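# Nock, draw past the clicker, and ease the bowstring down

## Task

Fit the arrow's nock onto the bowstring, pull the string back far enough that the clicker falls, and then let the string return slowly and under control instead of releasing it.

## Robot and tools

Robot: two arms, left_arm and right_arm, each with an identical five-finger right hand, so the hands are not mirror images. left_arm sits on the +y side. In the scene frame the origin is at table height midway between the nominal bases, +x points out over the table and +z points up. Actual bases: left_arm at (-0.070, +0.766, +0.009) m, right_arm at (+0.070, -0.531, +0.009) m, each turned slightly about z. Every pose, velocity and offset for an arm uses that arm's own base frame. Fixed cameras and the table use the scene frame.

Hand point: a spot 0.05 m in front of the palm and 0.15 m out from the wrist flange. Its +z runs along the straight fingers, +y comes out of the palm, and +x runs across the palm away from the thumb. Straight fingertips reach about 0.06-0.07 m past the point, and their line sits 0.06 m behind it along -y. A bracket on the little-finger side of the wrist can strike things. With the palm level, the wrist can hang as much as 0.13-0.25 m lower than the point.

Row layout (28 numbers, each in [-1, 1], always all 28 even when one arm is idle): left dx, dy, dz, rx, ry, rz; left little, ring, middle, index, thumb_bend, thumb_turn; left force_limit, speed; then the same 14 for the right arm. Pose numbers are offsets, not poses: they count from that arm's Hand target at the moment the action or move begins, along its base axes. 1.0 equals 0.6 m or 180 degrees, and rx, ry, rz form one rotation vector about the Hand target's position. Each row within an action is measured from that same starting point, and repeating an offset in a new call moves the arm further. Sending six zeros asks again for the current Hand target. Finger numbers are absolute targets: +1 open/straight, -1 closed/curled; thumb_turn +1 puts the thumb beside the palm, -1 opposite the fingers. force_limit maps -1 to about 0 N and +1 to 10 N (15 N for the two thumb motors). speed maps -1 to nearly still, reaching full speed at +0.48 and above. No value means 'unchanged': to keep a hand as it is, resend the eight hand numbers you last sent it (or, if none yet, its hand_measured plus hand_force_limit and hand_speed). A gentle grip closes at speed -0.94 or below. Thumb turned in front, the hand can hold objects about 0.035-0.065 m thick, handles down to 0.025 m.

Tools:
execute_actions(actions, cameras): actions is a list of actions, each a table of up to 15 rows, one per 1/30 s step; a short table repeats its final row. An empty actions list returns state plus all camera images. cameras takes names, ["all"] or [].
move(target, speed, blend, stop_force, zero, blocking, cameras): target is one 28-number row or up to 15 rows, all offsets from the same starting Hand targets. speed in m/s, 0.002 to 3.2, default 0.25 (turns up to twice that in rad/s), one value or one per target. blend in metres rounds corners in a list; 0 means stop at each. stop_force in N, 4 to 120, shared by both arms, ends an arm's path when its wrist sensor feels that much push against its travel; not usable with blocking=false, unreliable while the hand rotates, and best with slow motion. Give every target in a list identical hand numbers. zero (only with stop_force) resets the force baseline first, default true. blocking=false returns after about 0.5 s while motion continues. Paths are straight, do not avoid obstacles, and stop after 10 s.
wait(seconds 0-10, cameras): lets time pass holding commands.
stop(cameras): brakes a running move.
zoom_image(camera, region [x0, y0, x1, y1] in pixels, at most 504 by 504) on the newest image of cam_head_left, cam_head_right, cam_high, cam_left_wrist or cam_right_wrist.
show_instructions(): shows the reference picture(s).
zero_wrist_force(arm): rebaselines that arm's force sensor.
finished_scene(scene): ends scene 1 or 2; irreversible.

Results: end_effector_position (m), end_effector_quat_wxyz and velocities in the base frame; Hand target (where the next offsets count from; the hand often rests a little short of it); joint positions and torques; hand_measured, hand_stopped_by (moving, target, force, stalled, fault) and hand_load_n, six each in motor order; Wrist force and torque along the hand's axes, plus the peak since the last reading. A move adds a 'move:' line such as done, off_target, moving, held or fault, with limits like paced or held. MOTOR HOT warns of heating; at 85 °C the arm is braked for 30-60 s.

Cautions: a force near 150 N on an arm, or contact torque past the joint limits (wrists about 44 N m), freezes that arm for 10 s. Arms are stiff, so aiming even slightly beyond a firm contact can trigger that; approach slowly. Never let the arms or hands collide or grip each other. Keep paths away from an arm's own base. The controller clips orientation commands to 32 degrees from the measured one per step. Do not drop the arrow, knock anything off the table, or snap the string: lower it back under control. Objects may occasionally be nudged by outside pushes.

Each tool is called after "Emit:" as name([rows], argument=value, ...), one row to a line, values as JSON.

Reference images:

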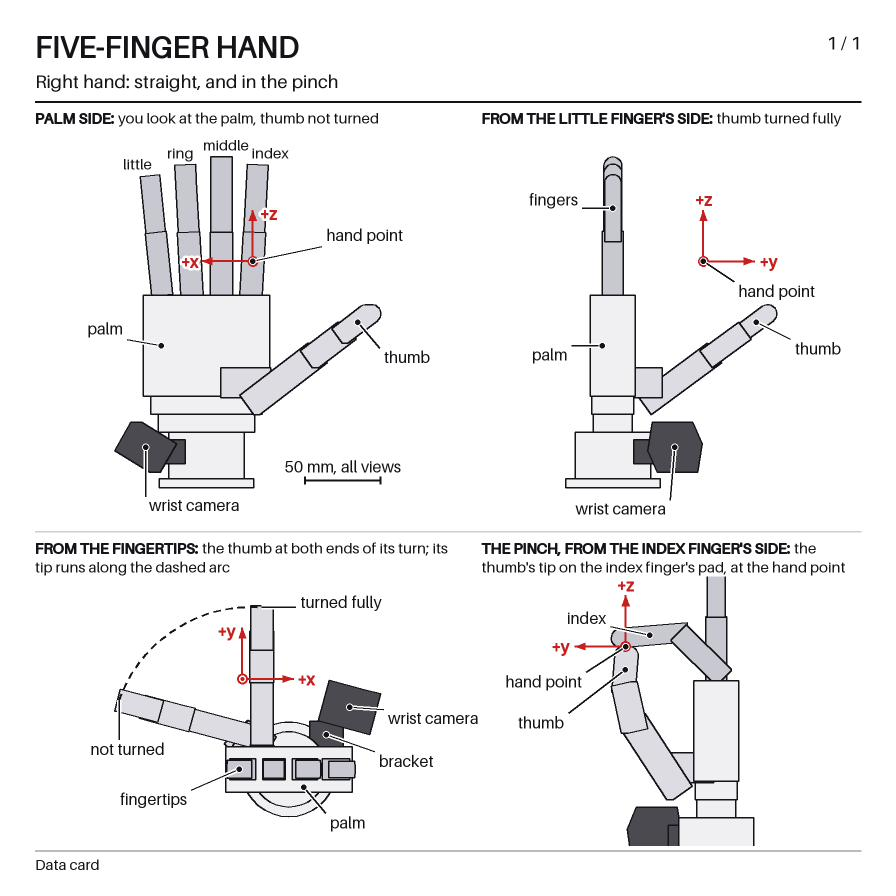

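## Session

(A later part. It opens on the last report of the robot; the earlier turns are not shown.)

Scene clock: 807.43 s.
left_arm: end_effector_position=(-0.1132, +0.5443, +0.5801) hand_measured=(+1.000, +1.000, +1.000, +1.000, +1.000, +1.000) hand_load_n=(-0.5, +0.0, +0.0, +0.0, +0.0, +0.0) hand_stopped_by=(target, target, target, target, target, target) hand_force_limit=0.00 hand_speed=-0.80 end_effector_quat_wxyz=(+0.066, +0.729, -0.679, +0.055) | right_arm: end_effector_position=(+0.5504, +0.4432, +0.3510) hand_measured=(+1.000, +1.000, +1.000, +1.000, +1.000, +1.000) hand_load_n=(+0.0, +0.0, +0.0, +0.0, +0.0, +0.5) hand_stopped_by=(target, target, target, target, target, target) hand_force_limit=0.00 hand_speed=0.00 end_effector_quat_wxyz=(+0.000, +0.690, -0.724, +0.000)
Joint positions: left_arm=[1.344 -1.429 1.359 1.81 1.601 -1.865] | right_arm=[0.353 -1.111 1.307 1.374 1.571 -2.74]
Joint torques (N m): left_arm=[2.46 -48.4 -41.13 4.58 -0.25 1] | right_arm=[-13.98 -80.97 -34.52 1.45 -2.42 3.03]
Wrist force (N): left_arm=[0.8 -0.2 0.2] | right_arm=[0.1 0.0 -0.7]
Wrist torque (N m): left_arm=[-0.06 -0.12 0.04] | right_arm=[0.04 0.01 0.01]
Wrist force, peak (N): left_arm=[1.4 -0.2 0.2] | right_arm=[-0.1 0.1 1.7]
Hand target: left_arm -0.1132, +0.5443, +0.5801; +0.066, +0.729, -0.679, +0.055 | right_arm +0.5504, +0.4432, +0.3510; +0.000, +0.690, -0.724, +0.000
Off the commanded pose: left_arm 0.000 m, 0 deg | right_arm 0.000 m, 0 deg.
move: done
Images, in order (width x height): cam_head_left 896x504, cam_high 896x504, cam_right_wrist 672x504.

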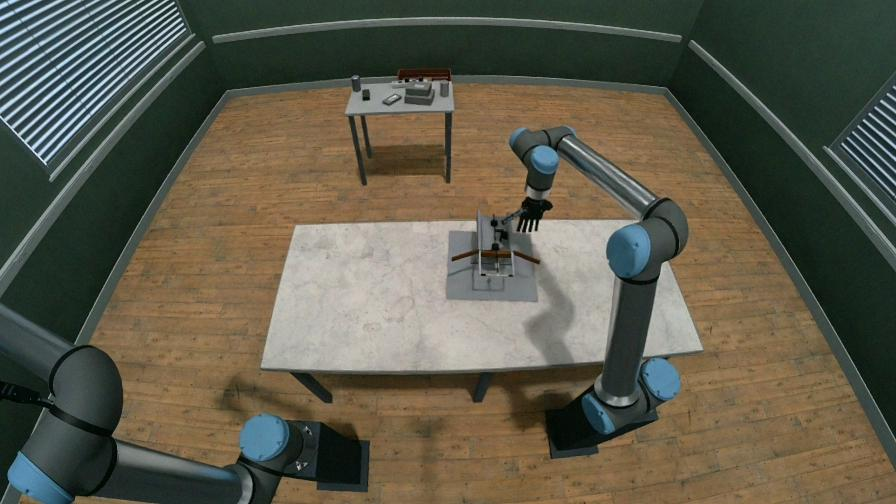

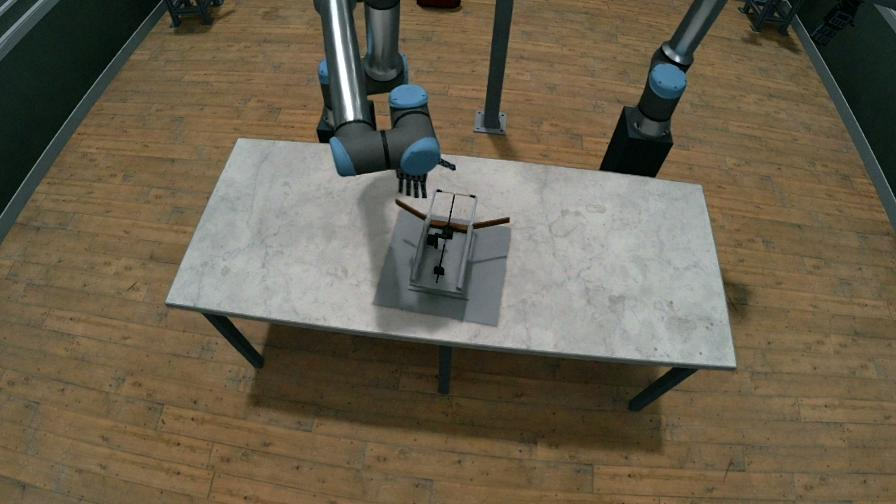

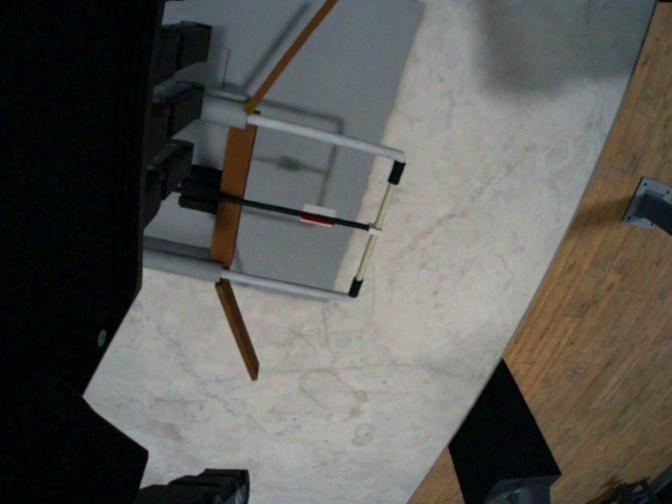

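Emit:
move(target=[0,0,0,0,0,0,1,1,1,1,1,1,0,-0.8, -0.1715,0.1653,-0.1,0,0,0,-1,1,-1,1,1,1,0,0], speed=0.2, cameras=["cam_head_left","cam_head_right","cam_high","cam_right_wrist"])

Emit:
zoom_image(camera="cam_high", region=[420, 165, 490, 235])

Emit:
zoom_image(camera="cam_head_left", region=[460, 215, 530, 285])

Emit:
zoom_image(camera="cam_head_right", region=[460, 215, 530, 285])

Scene clock: 836.30 s.
left_arm: end_effector_position=(-0.1132, +0.5443, +0.5801) hand_measured=(+1.000, +1.000, +1.000, +1.000, +1.000, +1.000) hand_load_n=(+0.0, +0.0, +0.0, +0.0, +0.0, +0.0) hand_stopped_by=(target, target, target, target, target, target) hand_force_limit=0.00 hand_speed=-0.80 end_effector_quat_wxyz=(+0.066, +0.729, -0.679, +0.055) | right_arm: end_effector_position=(+0.4476, +0.5423, +0.2911) hand_measured=(-1.000, +1.000, -1.000, +1.000, +1.000, +1.000) hand_load_n=(+0.0, +0.0, +0.0, +0.5, +0.0, +0.0) hand_stopped_by=(target, target, target, target, target, target) hand_force_limit=0.00 hand_speed=0.00 end_effector_quat_wxyz=(+0.000, +0.690, -0.724, +0.000)
Joint positions: left_arm=[1.344 -1.429 1.359 1.81 1.601 -1.865] | right_arm=[0.543 -1.113 1.419 1.265 1.571 -2.55]
Joint torques (N m): left_arm=[0.66 -50.11 -42.07 4.6 -0.1 0.93] | right_arm=[18.51 -50.3 -29.81 0.26 1.79 2.95]
Wrist force (N): left_arm=[0.7 0.1 0.2] | right_arm=[-0.3 -0.1 -0.2]
Wrist torque (N m): left_arm=[0.00 -0.10 0.05] | right_arm=[0.02 0.05 -0.01]
Wrist force, peak (N): left_arm=[1.2 0.3 0.8] | right_arm=[1.0 -1.5 -0.9]
Hand target: left_arm -0.1132, +0.5443, +0.5801; +0.066, +0.729, -0.679, +0.055 | right_arm +0.4475, +0.5424, +0.2910; +0.000, +0.690, -0.724, +0.000
Off the commanded pose: left_arm 0.000 m, 0 deg | right_arm 0.000 m, 0 deg.
move: done
Images, in order (width x height): cam_head_left 896x504, cam_head_right 896x504, cam_high 896x504, cam_right_wrist 672x504.

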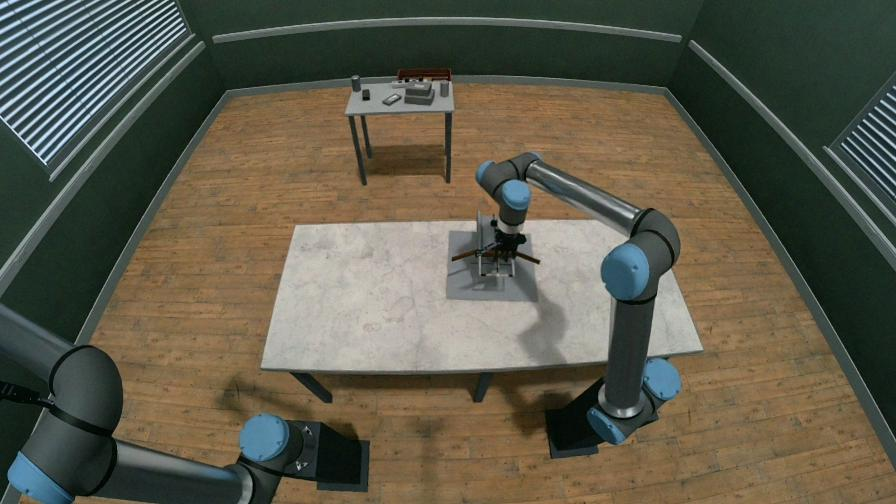

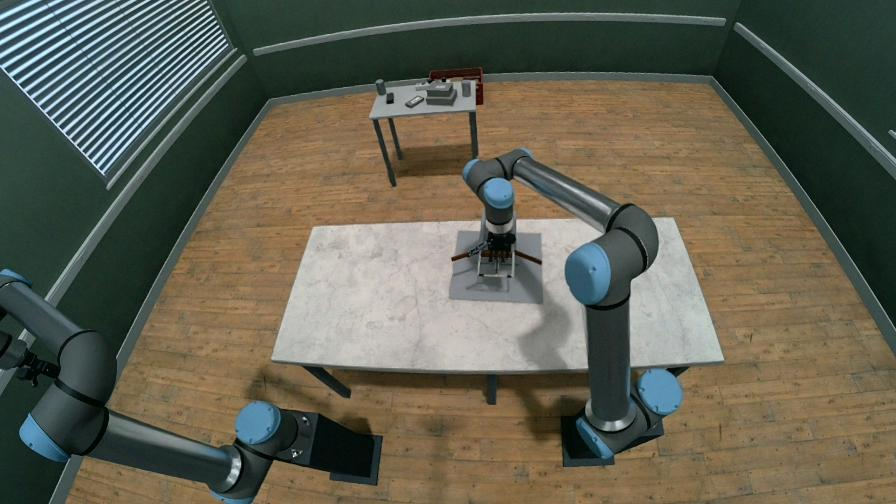

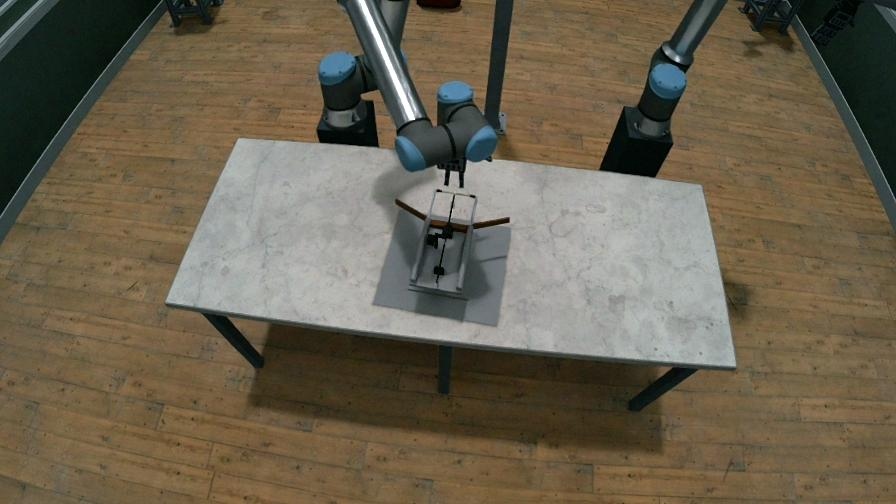

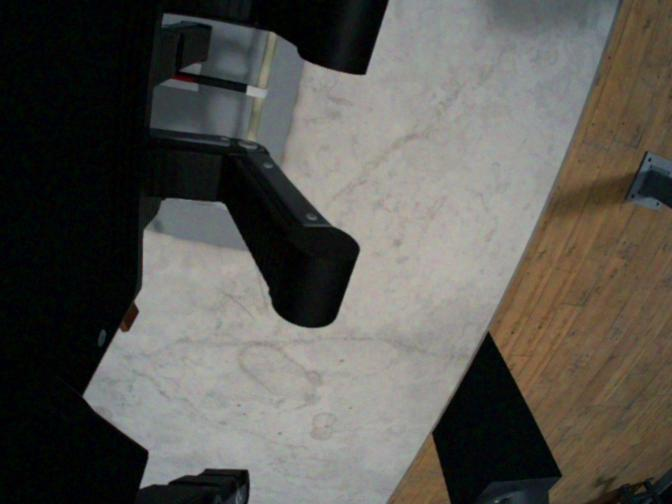

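Scaled by 7.200 from the camera's 896x504 image, which has a finer 1280x720 frame.

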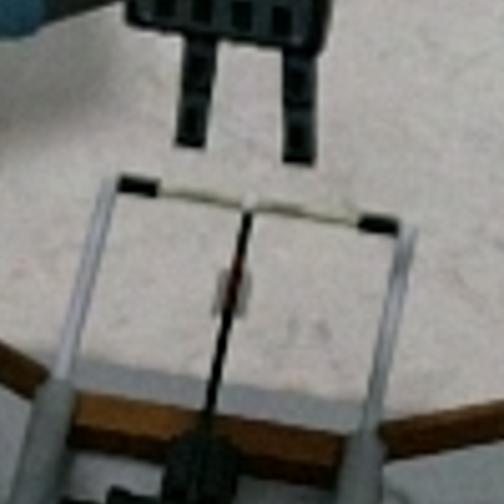

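Scaled by 7.200 from the camera's 896x504 image, which has a finer 1280x720 frame.

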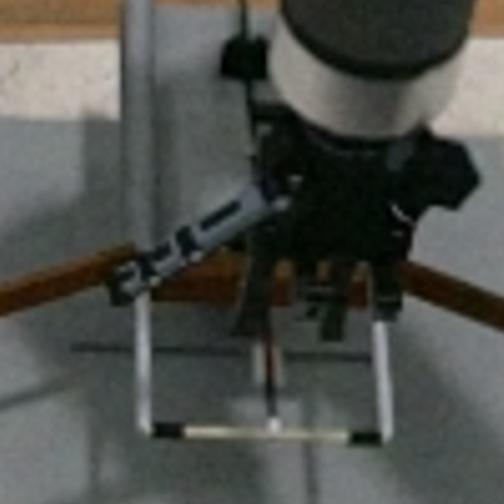

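Scaled by 7.200 from the camera's 896x504 image, which has a finer 1280x720 frame.

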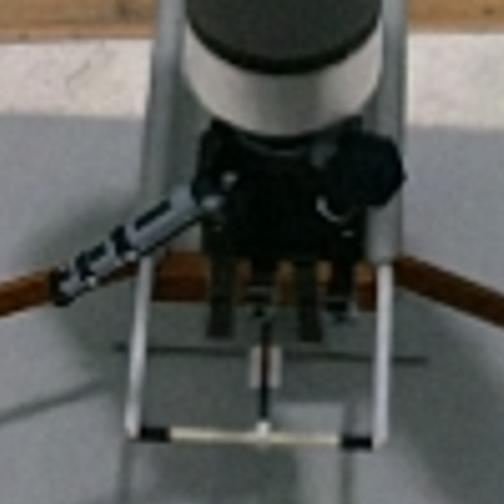

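Emit:
move(target=[0,0,0,0,0,0,1,1,1,1,1,1,0,-0.8, 0,0.0033,-0.155,0,0,0,-1,1,-1,1,1,1,0,0], speed=0.08, stop_force=6, cameras=["cam_head_left","cam_head_right","cam_high","cam_right_wrist"])

Emit:
zoom_image(camera="cam_high", region=[420, 165, 490, 235])

Emit:
zoom_image(camera="cam_head_left", region=[460, 215, 530, 285])

Emit:
zoom_image(camera="cam_right_wrist", region=[140, 0, 400, 240])

Scene clock: 854.27 s.
left_arm: end_effector_position=(-0.1132, +0.5443, +0.5801) hand_measured=(+1.000, +1.000, +1.000, +1.000, +1.000, +1.000) hand_load_n=(+0.0, +0.0, +0.0, +0.0, +0.0, +0.0) hand_stopped_by=(target, target, target, target, target, target) hand_force_limit=0.00 hand_speed=-0.80 end_effector_quat_wxyz=(+0.066, +0.729, -0.679, +0.055) | right_arm: end_effector_position=(+0.4475, +0.5444, +0.1980) hand_measured=(-1.000, +1.000, -1.000, +1.000, +1.000, +1.000) hand_load_n=(+0.0, +0.0, +0.0, +0.0, +0.0, +0.0) hand_stopped_by=(target, target, target, target, target, target) hand_force_limit=0.00 hand_speed=0.00 end_effector_quat_wxyz=(+0.000, +0.690, -0.724, +0.000)
Joint positions: left_arm=[1.344 -1.429 1.359 1.81 1.601 -1.865] | right_arm=[0.545 -1.054 1.504 1.121 1.571 -2.547]
Joint torques (N m): left_arm=[2.26 -49.08 -42.38 4.71 -0.23 1.07] | right_arm=[16.98 -50.64 -27.7 0.27 -1.78 2.73]
Wrist force (N): left_arm=[0.3 0.0 0.2] | right_arm=[-0.2 -0.2 0.2]
Wrist torque (N m): left_arm=[-0.03 -0.04 0.01] | right_arm=[-0.02 0.01 0.00]
Wrist force, peak (N): left_arm=[1.3 0.1 0.3] | right_arm=[-0.1 -0.3 -0.8]
Hand target: left_arm -0.1132, +0.5443, +0.5801; +0.066, +0.729, -0.679, +0.055 | right_arm +0.4475, +0.5444, +0.1980; +0.000, +0.690, -0.724, +0.000
Off the commanded pose: left_arm 0.000 m, 0 deg | right_arm 0.000 m, 0 deg.
move: done
Images, in order (width x height): cam_head_left 896x504, cam_head_right 896x504, cam_high 896x504, cam_right_wrist 672x504.

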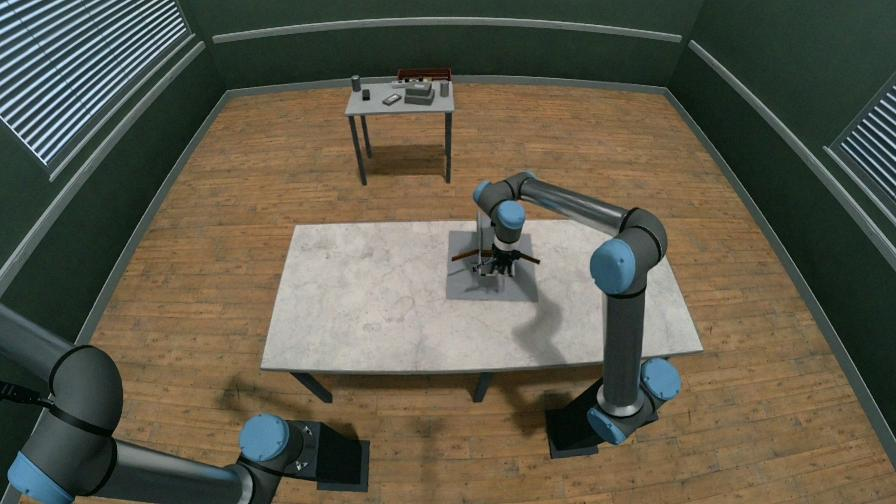

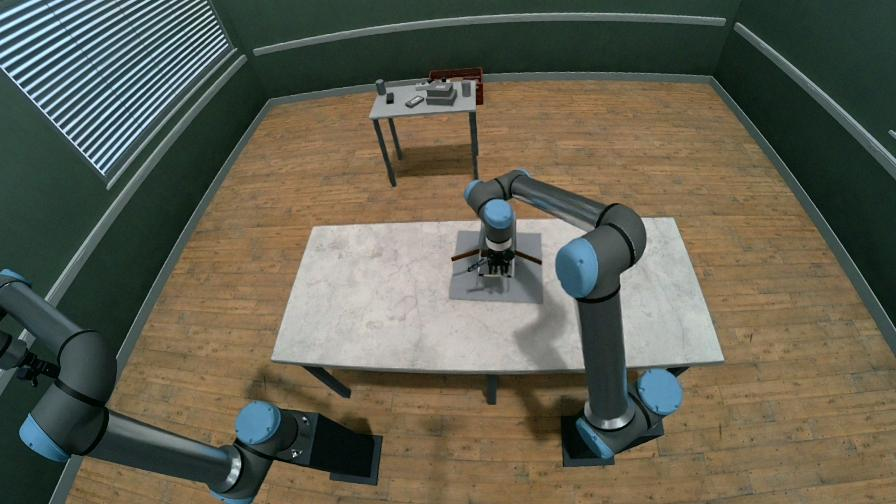

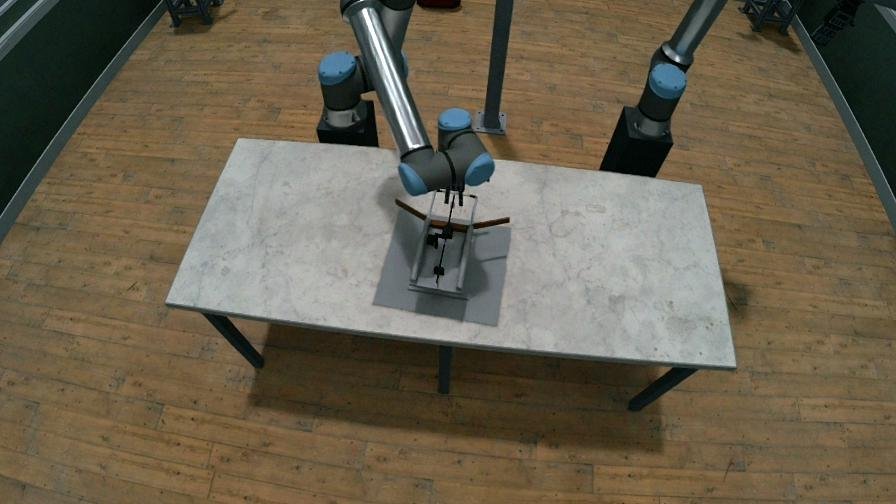

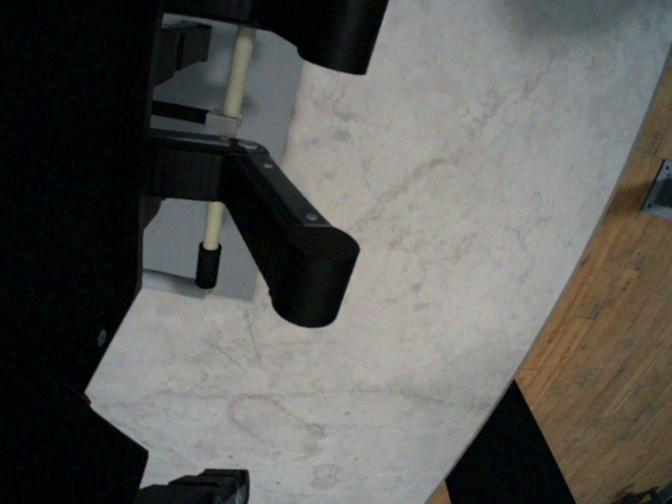

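Scaled by 7.200 from the camera's 896x504 image, which has a finer 1280x720 frame.

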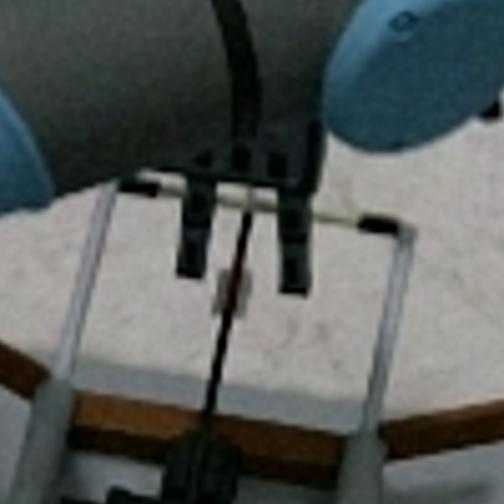

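Scaled by 7.200 from the camera's 896x504 image, which has a finer 1280x720 frame.

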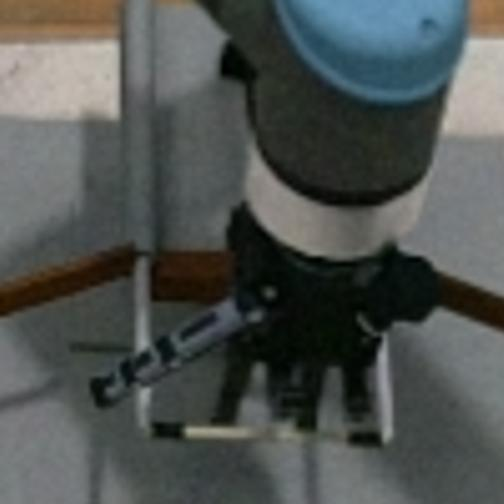

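Scaled by 1.938 from the camera's 672x504 image, which has a finer 960x720 frame.

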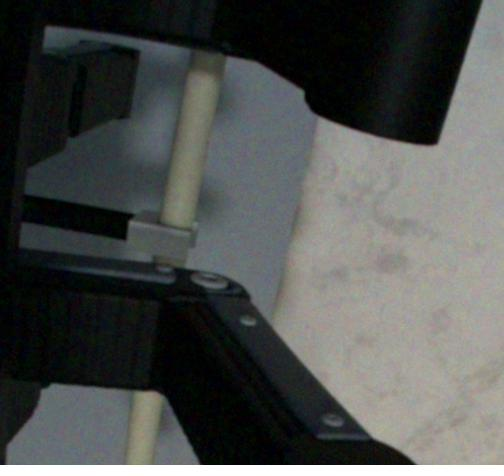

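Emit:
move(target=[0,0,0,0,0,0,1,1,1,1,1,1,0,-0.8, -0.0999,0.0048,0,0,0,0,-1,1,-1,1,1,1,0,0], speed=0.06, stop_force=50, cameras=["cam_head_left","cam_head_right","cam_high","cam_right_wrist"])

Emit:
zoom_image(camera="cam_high", region=[410, 175, 510, 295])

Emit:
zoom_image(camera="cam_head_left", region=[450, 200, 550, 300])

Scene clock: 869.63 s.
left_arm: end_effector_position=(-0.1132, +0.5443, +0.5801) hand_measured=(+1.000, +1.000, +1.000, +1.000, +1.000, +1.000) hand_load_n=(+0.0, +0.0, +0.0, +0.0, +0.0, +0.0) hand_stopped_by=(target, target, target, target, target, target) hand_force_limit=0.00 hand_speed=-0.80 end_effector_quat_wxyz=(+0.066, +0.729, -0.679, +0.055) | right_arm: end_effector_position=(+0.3875, +0.5473, +0.1980) hand_measured=(-1.000, +1.000, -1.000, +1.000, +1.000, +1.000) hand_load_n=(+0.0, +0.0, +0.0, +0.5, +0.0, +0.0) hand_stopped_by=(target, target, target, target, target, target) hand_force_limit=0.00 hand_speed=0.00 end_effector_quat_wxyz=(+0.000, +0.690, -0.724, +0.000)
Joint positions: left_arm=[1.344 -1.429 1.359 1.81 1.601 -1.865] | right_arm=[0.597 -1.113 1.595 1.089 1.571 -2.496]
Joint torques (N m): left_arm=[4.03 -48.96 -43.48 4.98 -0.26 0.82] | right_arm=[21.6 -78.98 -23.96 2.68 -0.14 2.81]
Wrist force (N): left_arm=[0.6 0.1 0.0] | right_arm=[-3.6 -8.2 4.6]
Wrist torque (N m): left_arm=[0.02 -0.07 0.03] | right_arm=[0.04 -0.11 -0.22]
Wrist force, peak (N): left_arm=[1.2 0.3 0.2] | right_arm=[-3.9 -8.8 5.5]
Hand target: left_arm -0.1132, +0.5443, +0.5801; +0.066, +0.729, -0.679, +0.055 | right_arm +0.3875, +0.5473, +0.1980; +0.000, +0.690, -0.724, +0.000
Off the commanded pose: left_arm 0.000 m, 0 deg | right_arm 0.000 m, 0 deg.
move: done
Images, in order (width x height): cam_head_left 896x504, cam_head_right 896x504, cam_high 896x504, cam_right_wrist 672x504.

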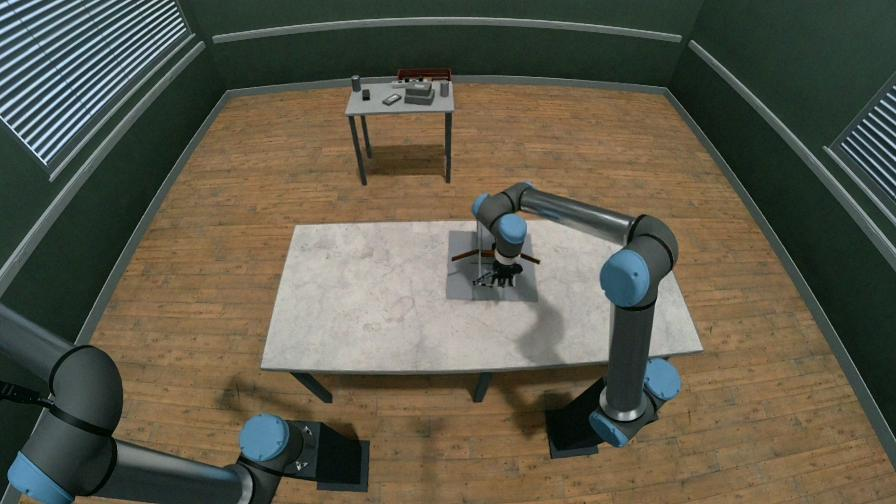

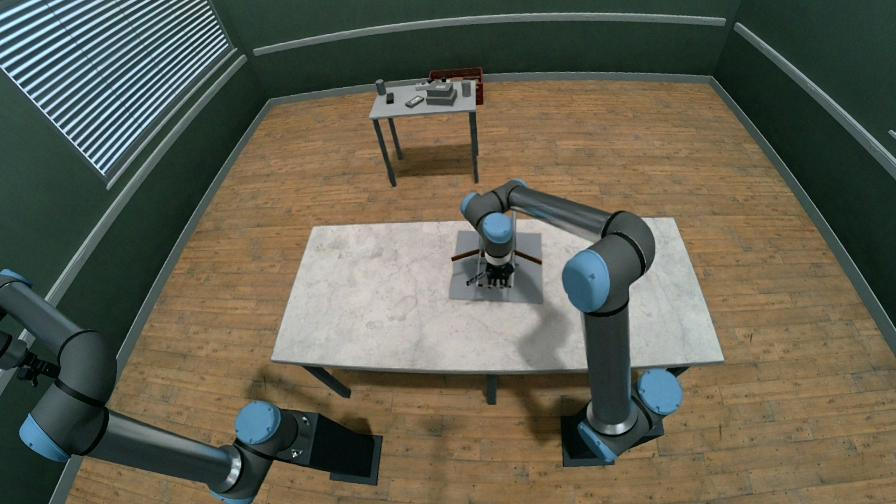

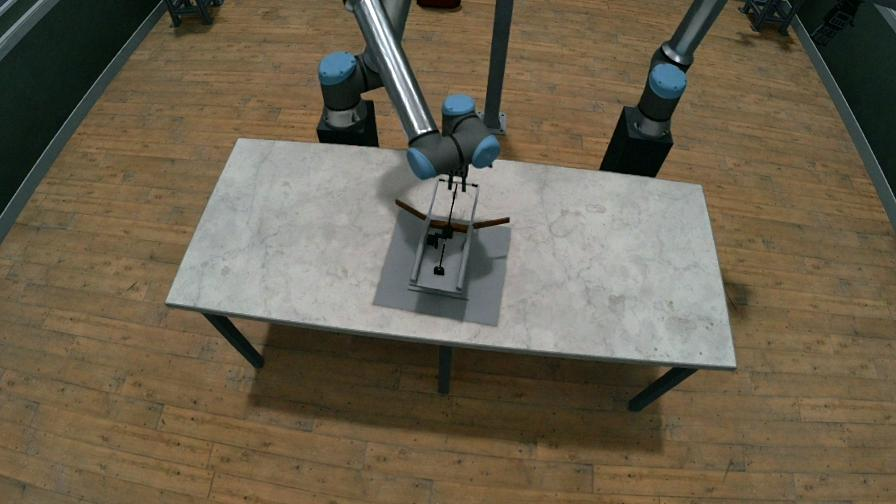

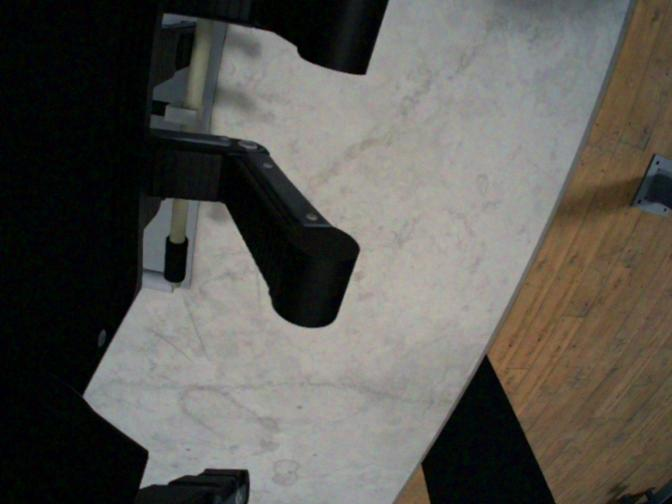

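Scaled by 4.200 from the camera's 896x504 image, which has a finer 1280x720 frame.

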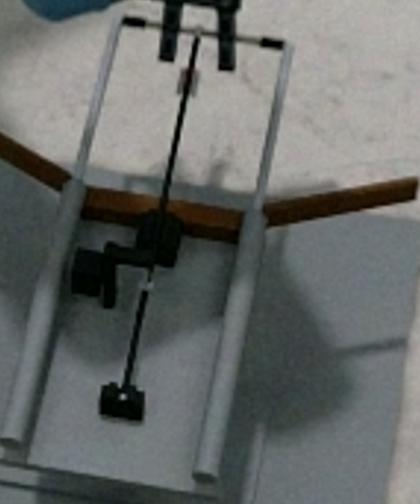

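Scaled by 5.040 from the camera's 896x504 image, which has a finer 1280x720 frame.

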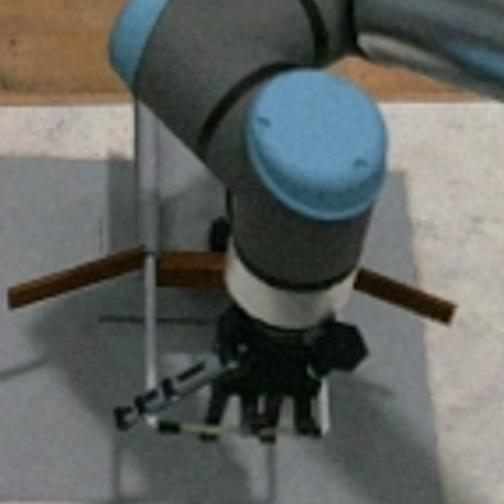

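Emit:
move(target=[0,0,0,0,0,0,1,1,1,1,1,1,0,-0.8, -0.1165,0.0056,0,0,0,0,-1,1,-1,1,1,1,0,0], speed=0.06, stop_force=50, cameras=["cam_head_left","cam_high","cam_right_wrist"])

Emit:
zoom_image(camera="cam_high", region=[410, 155, 530, 295])

Scene clock: 879.50 s.
left_arm: end_effector_position=(-0.1132, +0.5443, +0.5801) hand_measured=(+1.000, +1.000, +1.000, +1.000, +1.000, +1.000) hand_load_n=(+0.0, +0.0, +0.0, +0.0, +0.0, +0.0) hand_stopped_by=(target, target, target, target, target, target) hand_force_limit=0.00 hand_speed=-0.80 end_effector_quat_wxyz=(+0.066, +0.729, -0.679, +0.055) | right_arm: end_effector_position=(+0.3176, +0.5506, +0.1980) hand_measured=(-1.000, +1.000, -1.000, +1.000, +1.000, +1.000) hand_load_n=(+0.0, +0.5, +0.0, +1.0, +0.0, +0.0) hand_stopped_by=(target, target, target, target, target, target) hand_force_limit=0.00 hand_speed=0.00 end_effector_quat_wxyz=(+0.000, +0.690, -0.724, +0.000)
Joint positions: left_arm=[1.344 -1.429 1.359 1.81 1.601 -1.865] | right_arm=[0.666 -1.174 1.686 1.058 1.571 -2.427]
Joint torques (N m): left_arm=[2.47 -49.12 -42.77 4.63 -0.25 1.07] | right_arm=[22.55 -71.96 -17.14 4.07 -0.81 2.58]
Wrist force (N): left_arm=[0.8 0.2 0.5] | right_arm=[-6.9 -14.5 -0.1]
Wrist torque (N m): left_arm=[-0.01 -0.12 0.05] | right_arm=[0.44 -0.34 -0.55]
Wrist force, peak (N): left_arm=[1.2 -0.5 0.1] | right_arm=[-8.6 -14.3 4.5]
Hand target: left_arm -0.1132, +0.5443, +0.5801; +0.066, +0.729, -0.679, +0.055 | right_arm +0.3176, +0.5506, +0.1980; +0.000, +0.690, -0.724, +0.000
Off the commanded pose: left_arm 0.000 m, 0 deg | right_arm 0.000 m, 0 deg.
move: done
Images, in order (width x height): cam_head_left 896x504, cam_high 896x504, cam_right_wrist 672x504.

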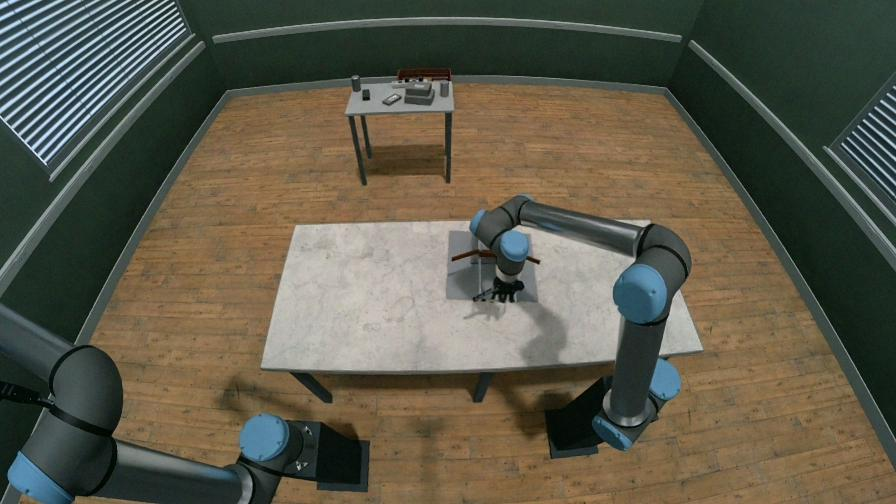

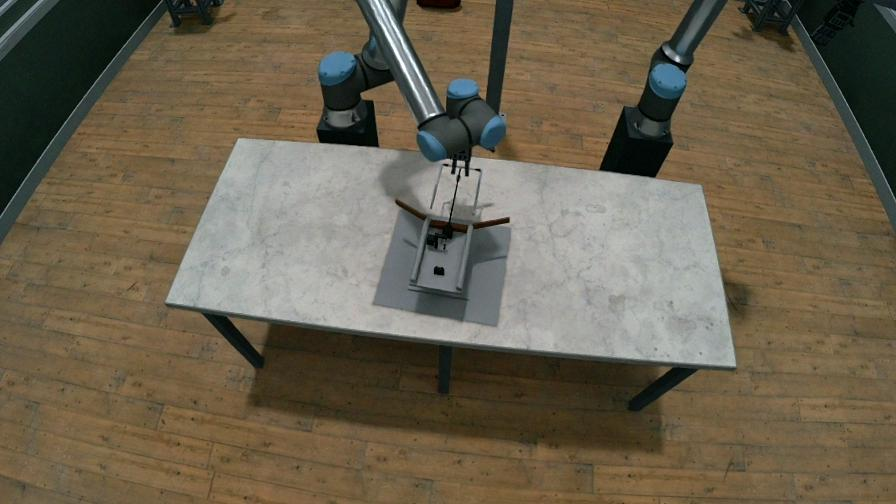

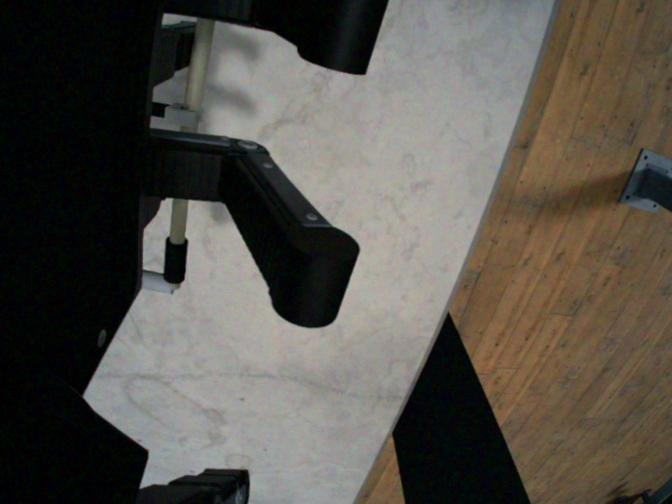

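Scaled by 3.600 from the camera's 896x504 image, which has a finer 1280x720 frame.

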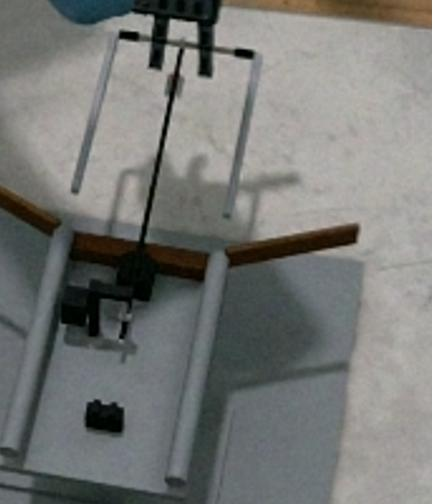

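Emit:
zoom_image(camera="cam_high", region=[420, 220, 460, 260])

Emit:
zoom_image(camera="cam_head_left", region=[465, 195, 545, 275])

Scaled by 12.600 from the camera's 896x504 image, which has a finer 1280x720 frame.

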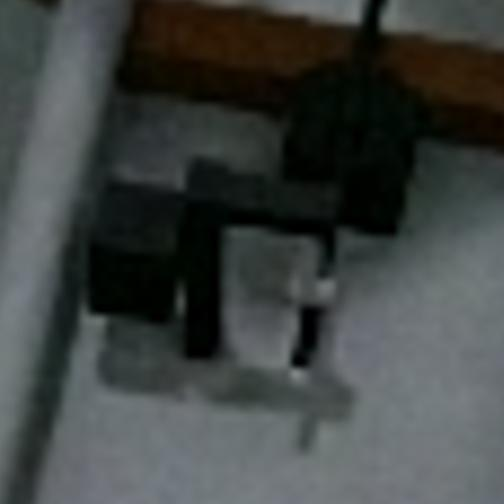

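Scaled by 6.300 from the camera's 896x504 image, which has a finer 1280x720 frame.

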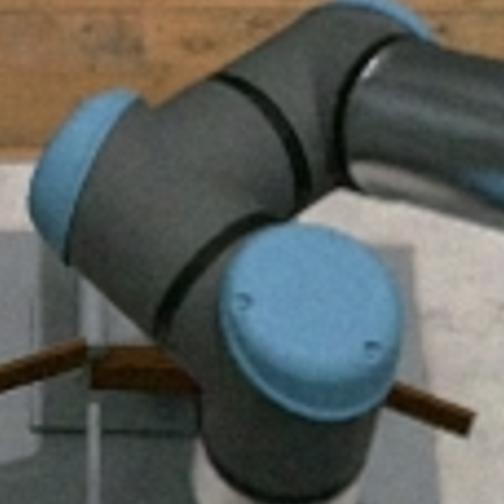

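Emit:
move(target=[0,0,0,0,0,0,1,1,1,1,1,1,0,-0.8, -0.0333,0.0016,0,0,0,0,-1,1,-1,1,1,1,0,0], speed=0.04, stop_force=50, cameras=["cam_high"])

Emit:
zoom_image(camera="cam_high", region=[420, 220, 460, 260])

Scene clock: 892.70 s.
left_arm: end_effector_position=(-0.1132, +0.5443, +0.5801) hand_measured=(+1.000, +1.000, +1.000, +1.000, +1.000, +1.000) hand_load_n=(+0.0, +0.0, +0.0, +0.0, +0.0, +0.0) hand_stopped_by=(target, target, target, target, target, target) hand_force_limit=0.00 hand_speed=-0.80 end_effector_quat_wxyz=(+0.066, +0.729, -0.679, +0.055) | right_arm: end_effector_position=(+0.2976, +0.5516, +0.1980) hand_measured=(-1.000, +1.000, -1.000, +1.000, +1.000, +1.000) hand_load_n=(+0.0, +0.5, +0.0, +1.0, +0.0, +0.0) hand_stopped_by=(target, target, target, target, target, target) hand_force_limit=0.00 hand_speed=0.00 end_effector_quat_wxyz=(+0.000, +0.690, -0.724, +0.000)
Joint positions: left_arm=[1.344 -1.429 1.359 1.81 1.601 -1.865] | right_arm=[0.688 -1.19 1.71 1.05 1.571 -2.405]
Joint torques (N m): left_arm=[3.12 -49.99 -42.64 5.01 -0.39 0.96] | right_arm=[24.17 -70.91 -15.85 4.88 0.48 2.65]
Wrist force (N): left_arm=[0.6 -0.2 0.2] | right_arm=[-8.5 -16.5 1.5]
Wrist torque (N m): left_arm=[-0.05 -0.09 0.03] | right_arm=[0.46 -0.31 -0.66]
Wrist force, peak (N): left_arm=[1.4 -0.1 -0.2] | right_arm=[-8.6 -16.8 2.0]
Hand target: left_arm -0.1132, +0.5443, +0.5801; +0.066, +0.729, -0.679, +0.055 | right_arm +0.2976, +0.5516, +0.1980; +0.000, +0.690, -0.724, +0.000
Off the commanded pose: left_arm 0.000 m, 0 deg | right_arm 0.000 m, 0 deg.
move: done
Images, in order (width x height): cam_high 896x504.

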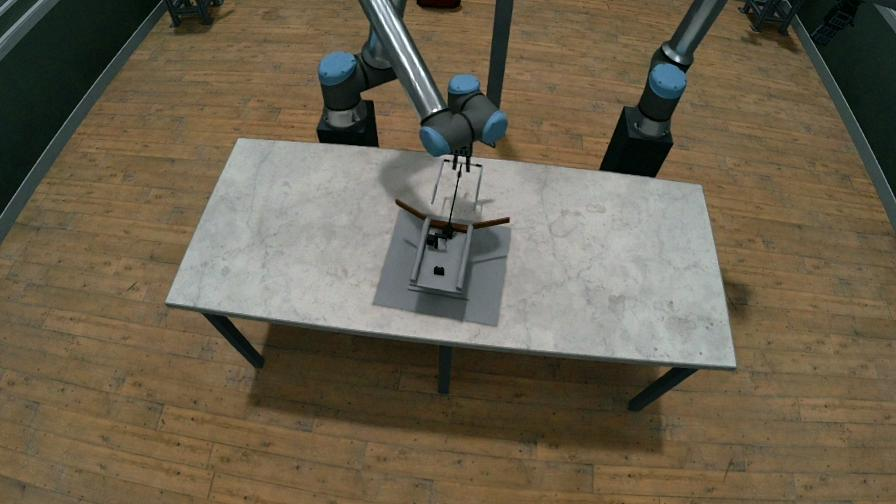

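Scaled by 12.600 from the camera's 896x504 image, which has a finer 1280x720 frame.

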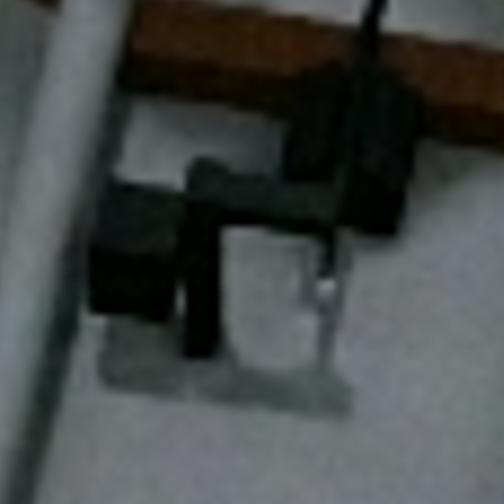

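Emit:
move(target=[0,0,0,0,0,0,1,1,1,1,1,1,0,-0.8, -0.0117,0.0006,0,0,0,0,-1,1,-1,1,1,1,0,0], speed=0.04, stop_force=50, cameras=["cam_high"])

Emit:
zoom_image(camera="cam_high", region=[420, 220, 460, 260])

Scene clock: 903.90 s.
left_arm: end_effector_position=(-0.1132, +0.5443, +0.5801) hand_measured=(+1.000, +1.000, +1.000, +1.000, +1.000, +1.000) hand_load_n=(+0.0, +0.0, +0.0, +0.0, +0.0, +0.0) hand_stopped_by=(target, target, target, target, target, target) hand_force_limit=0.00 hand_speed=-0.80 end_effector_quat_wxyz=(+0.066, +0.729, -0.679, +0.055) | right_arm: end_effector_position=(+0.2906, +0.5520, +0.1980) hand_measured=(-1.000, +1.000, -1.000, +1.000, +1.000, +1.000) hand_load_n=(+0.5, +1.0, +0.0, +1.0, +0.0, +0.0) hand_stopped_by=(target, target, target, target, target, target) hand_force_limit=0.00 hand_speed=0.00 end_effector_quat_wxyz=(+0.000, +0.690, -0.724, +0.000)
Joint positions: left_arm=[1.344 -1.429 1.359 1.81 1.601 -1.865] | right_arm=[0.696 -1.195 1.718 1.048 1.571 -2.397]
Joint torques (N m): left_arm=[0.32 -47.92 -41.96 4.71 -0.53 0.78] | right_arm=[22.97 -68.59 -18.38 4.7 1.33 2.46]
Wrist force (N): left_arm=[0.3 -0.5 0.7] | right_arm=[-8.3 -16.8 2.3]
Wrist torque (N m): left_arm=[-0.12 -0.06 0.01] | right_arm=[0.44 -0.28 -0.65]
Wrist force, peak (N): left_arm=[1.2 0.0 0.6] | right_arm=[-8.6 -16.8 2.0]
Hand target: left_arm -0.1132, +0.5443, +0.5801; +0.066, +0.729, -0.679, +0.055 | right_arm +0.2906, +0.5520, +0.1980; +0.000, +0.690, -0.724, +0.000
Off the commanded pose: left_arm 0.000 m, 0 deg | right_arm 0.000 m, 0 deg.
move: done
Images, in order (width x height): cam_high 896x504.

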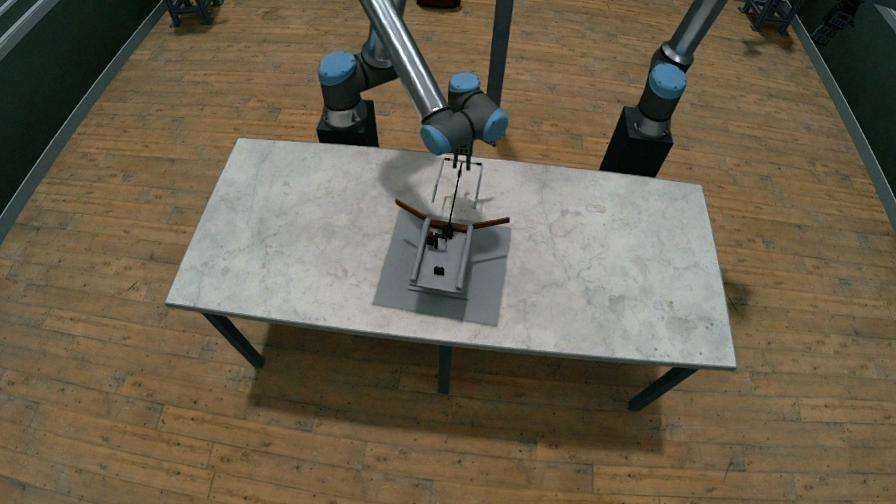

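Scaled by 12.600 from the camera's 896x504 image, which has a finer 1280x720 frame.

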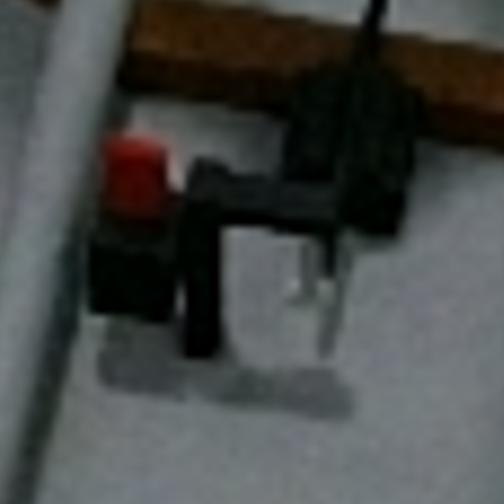

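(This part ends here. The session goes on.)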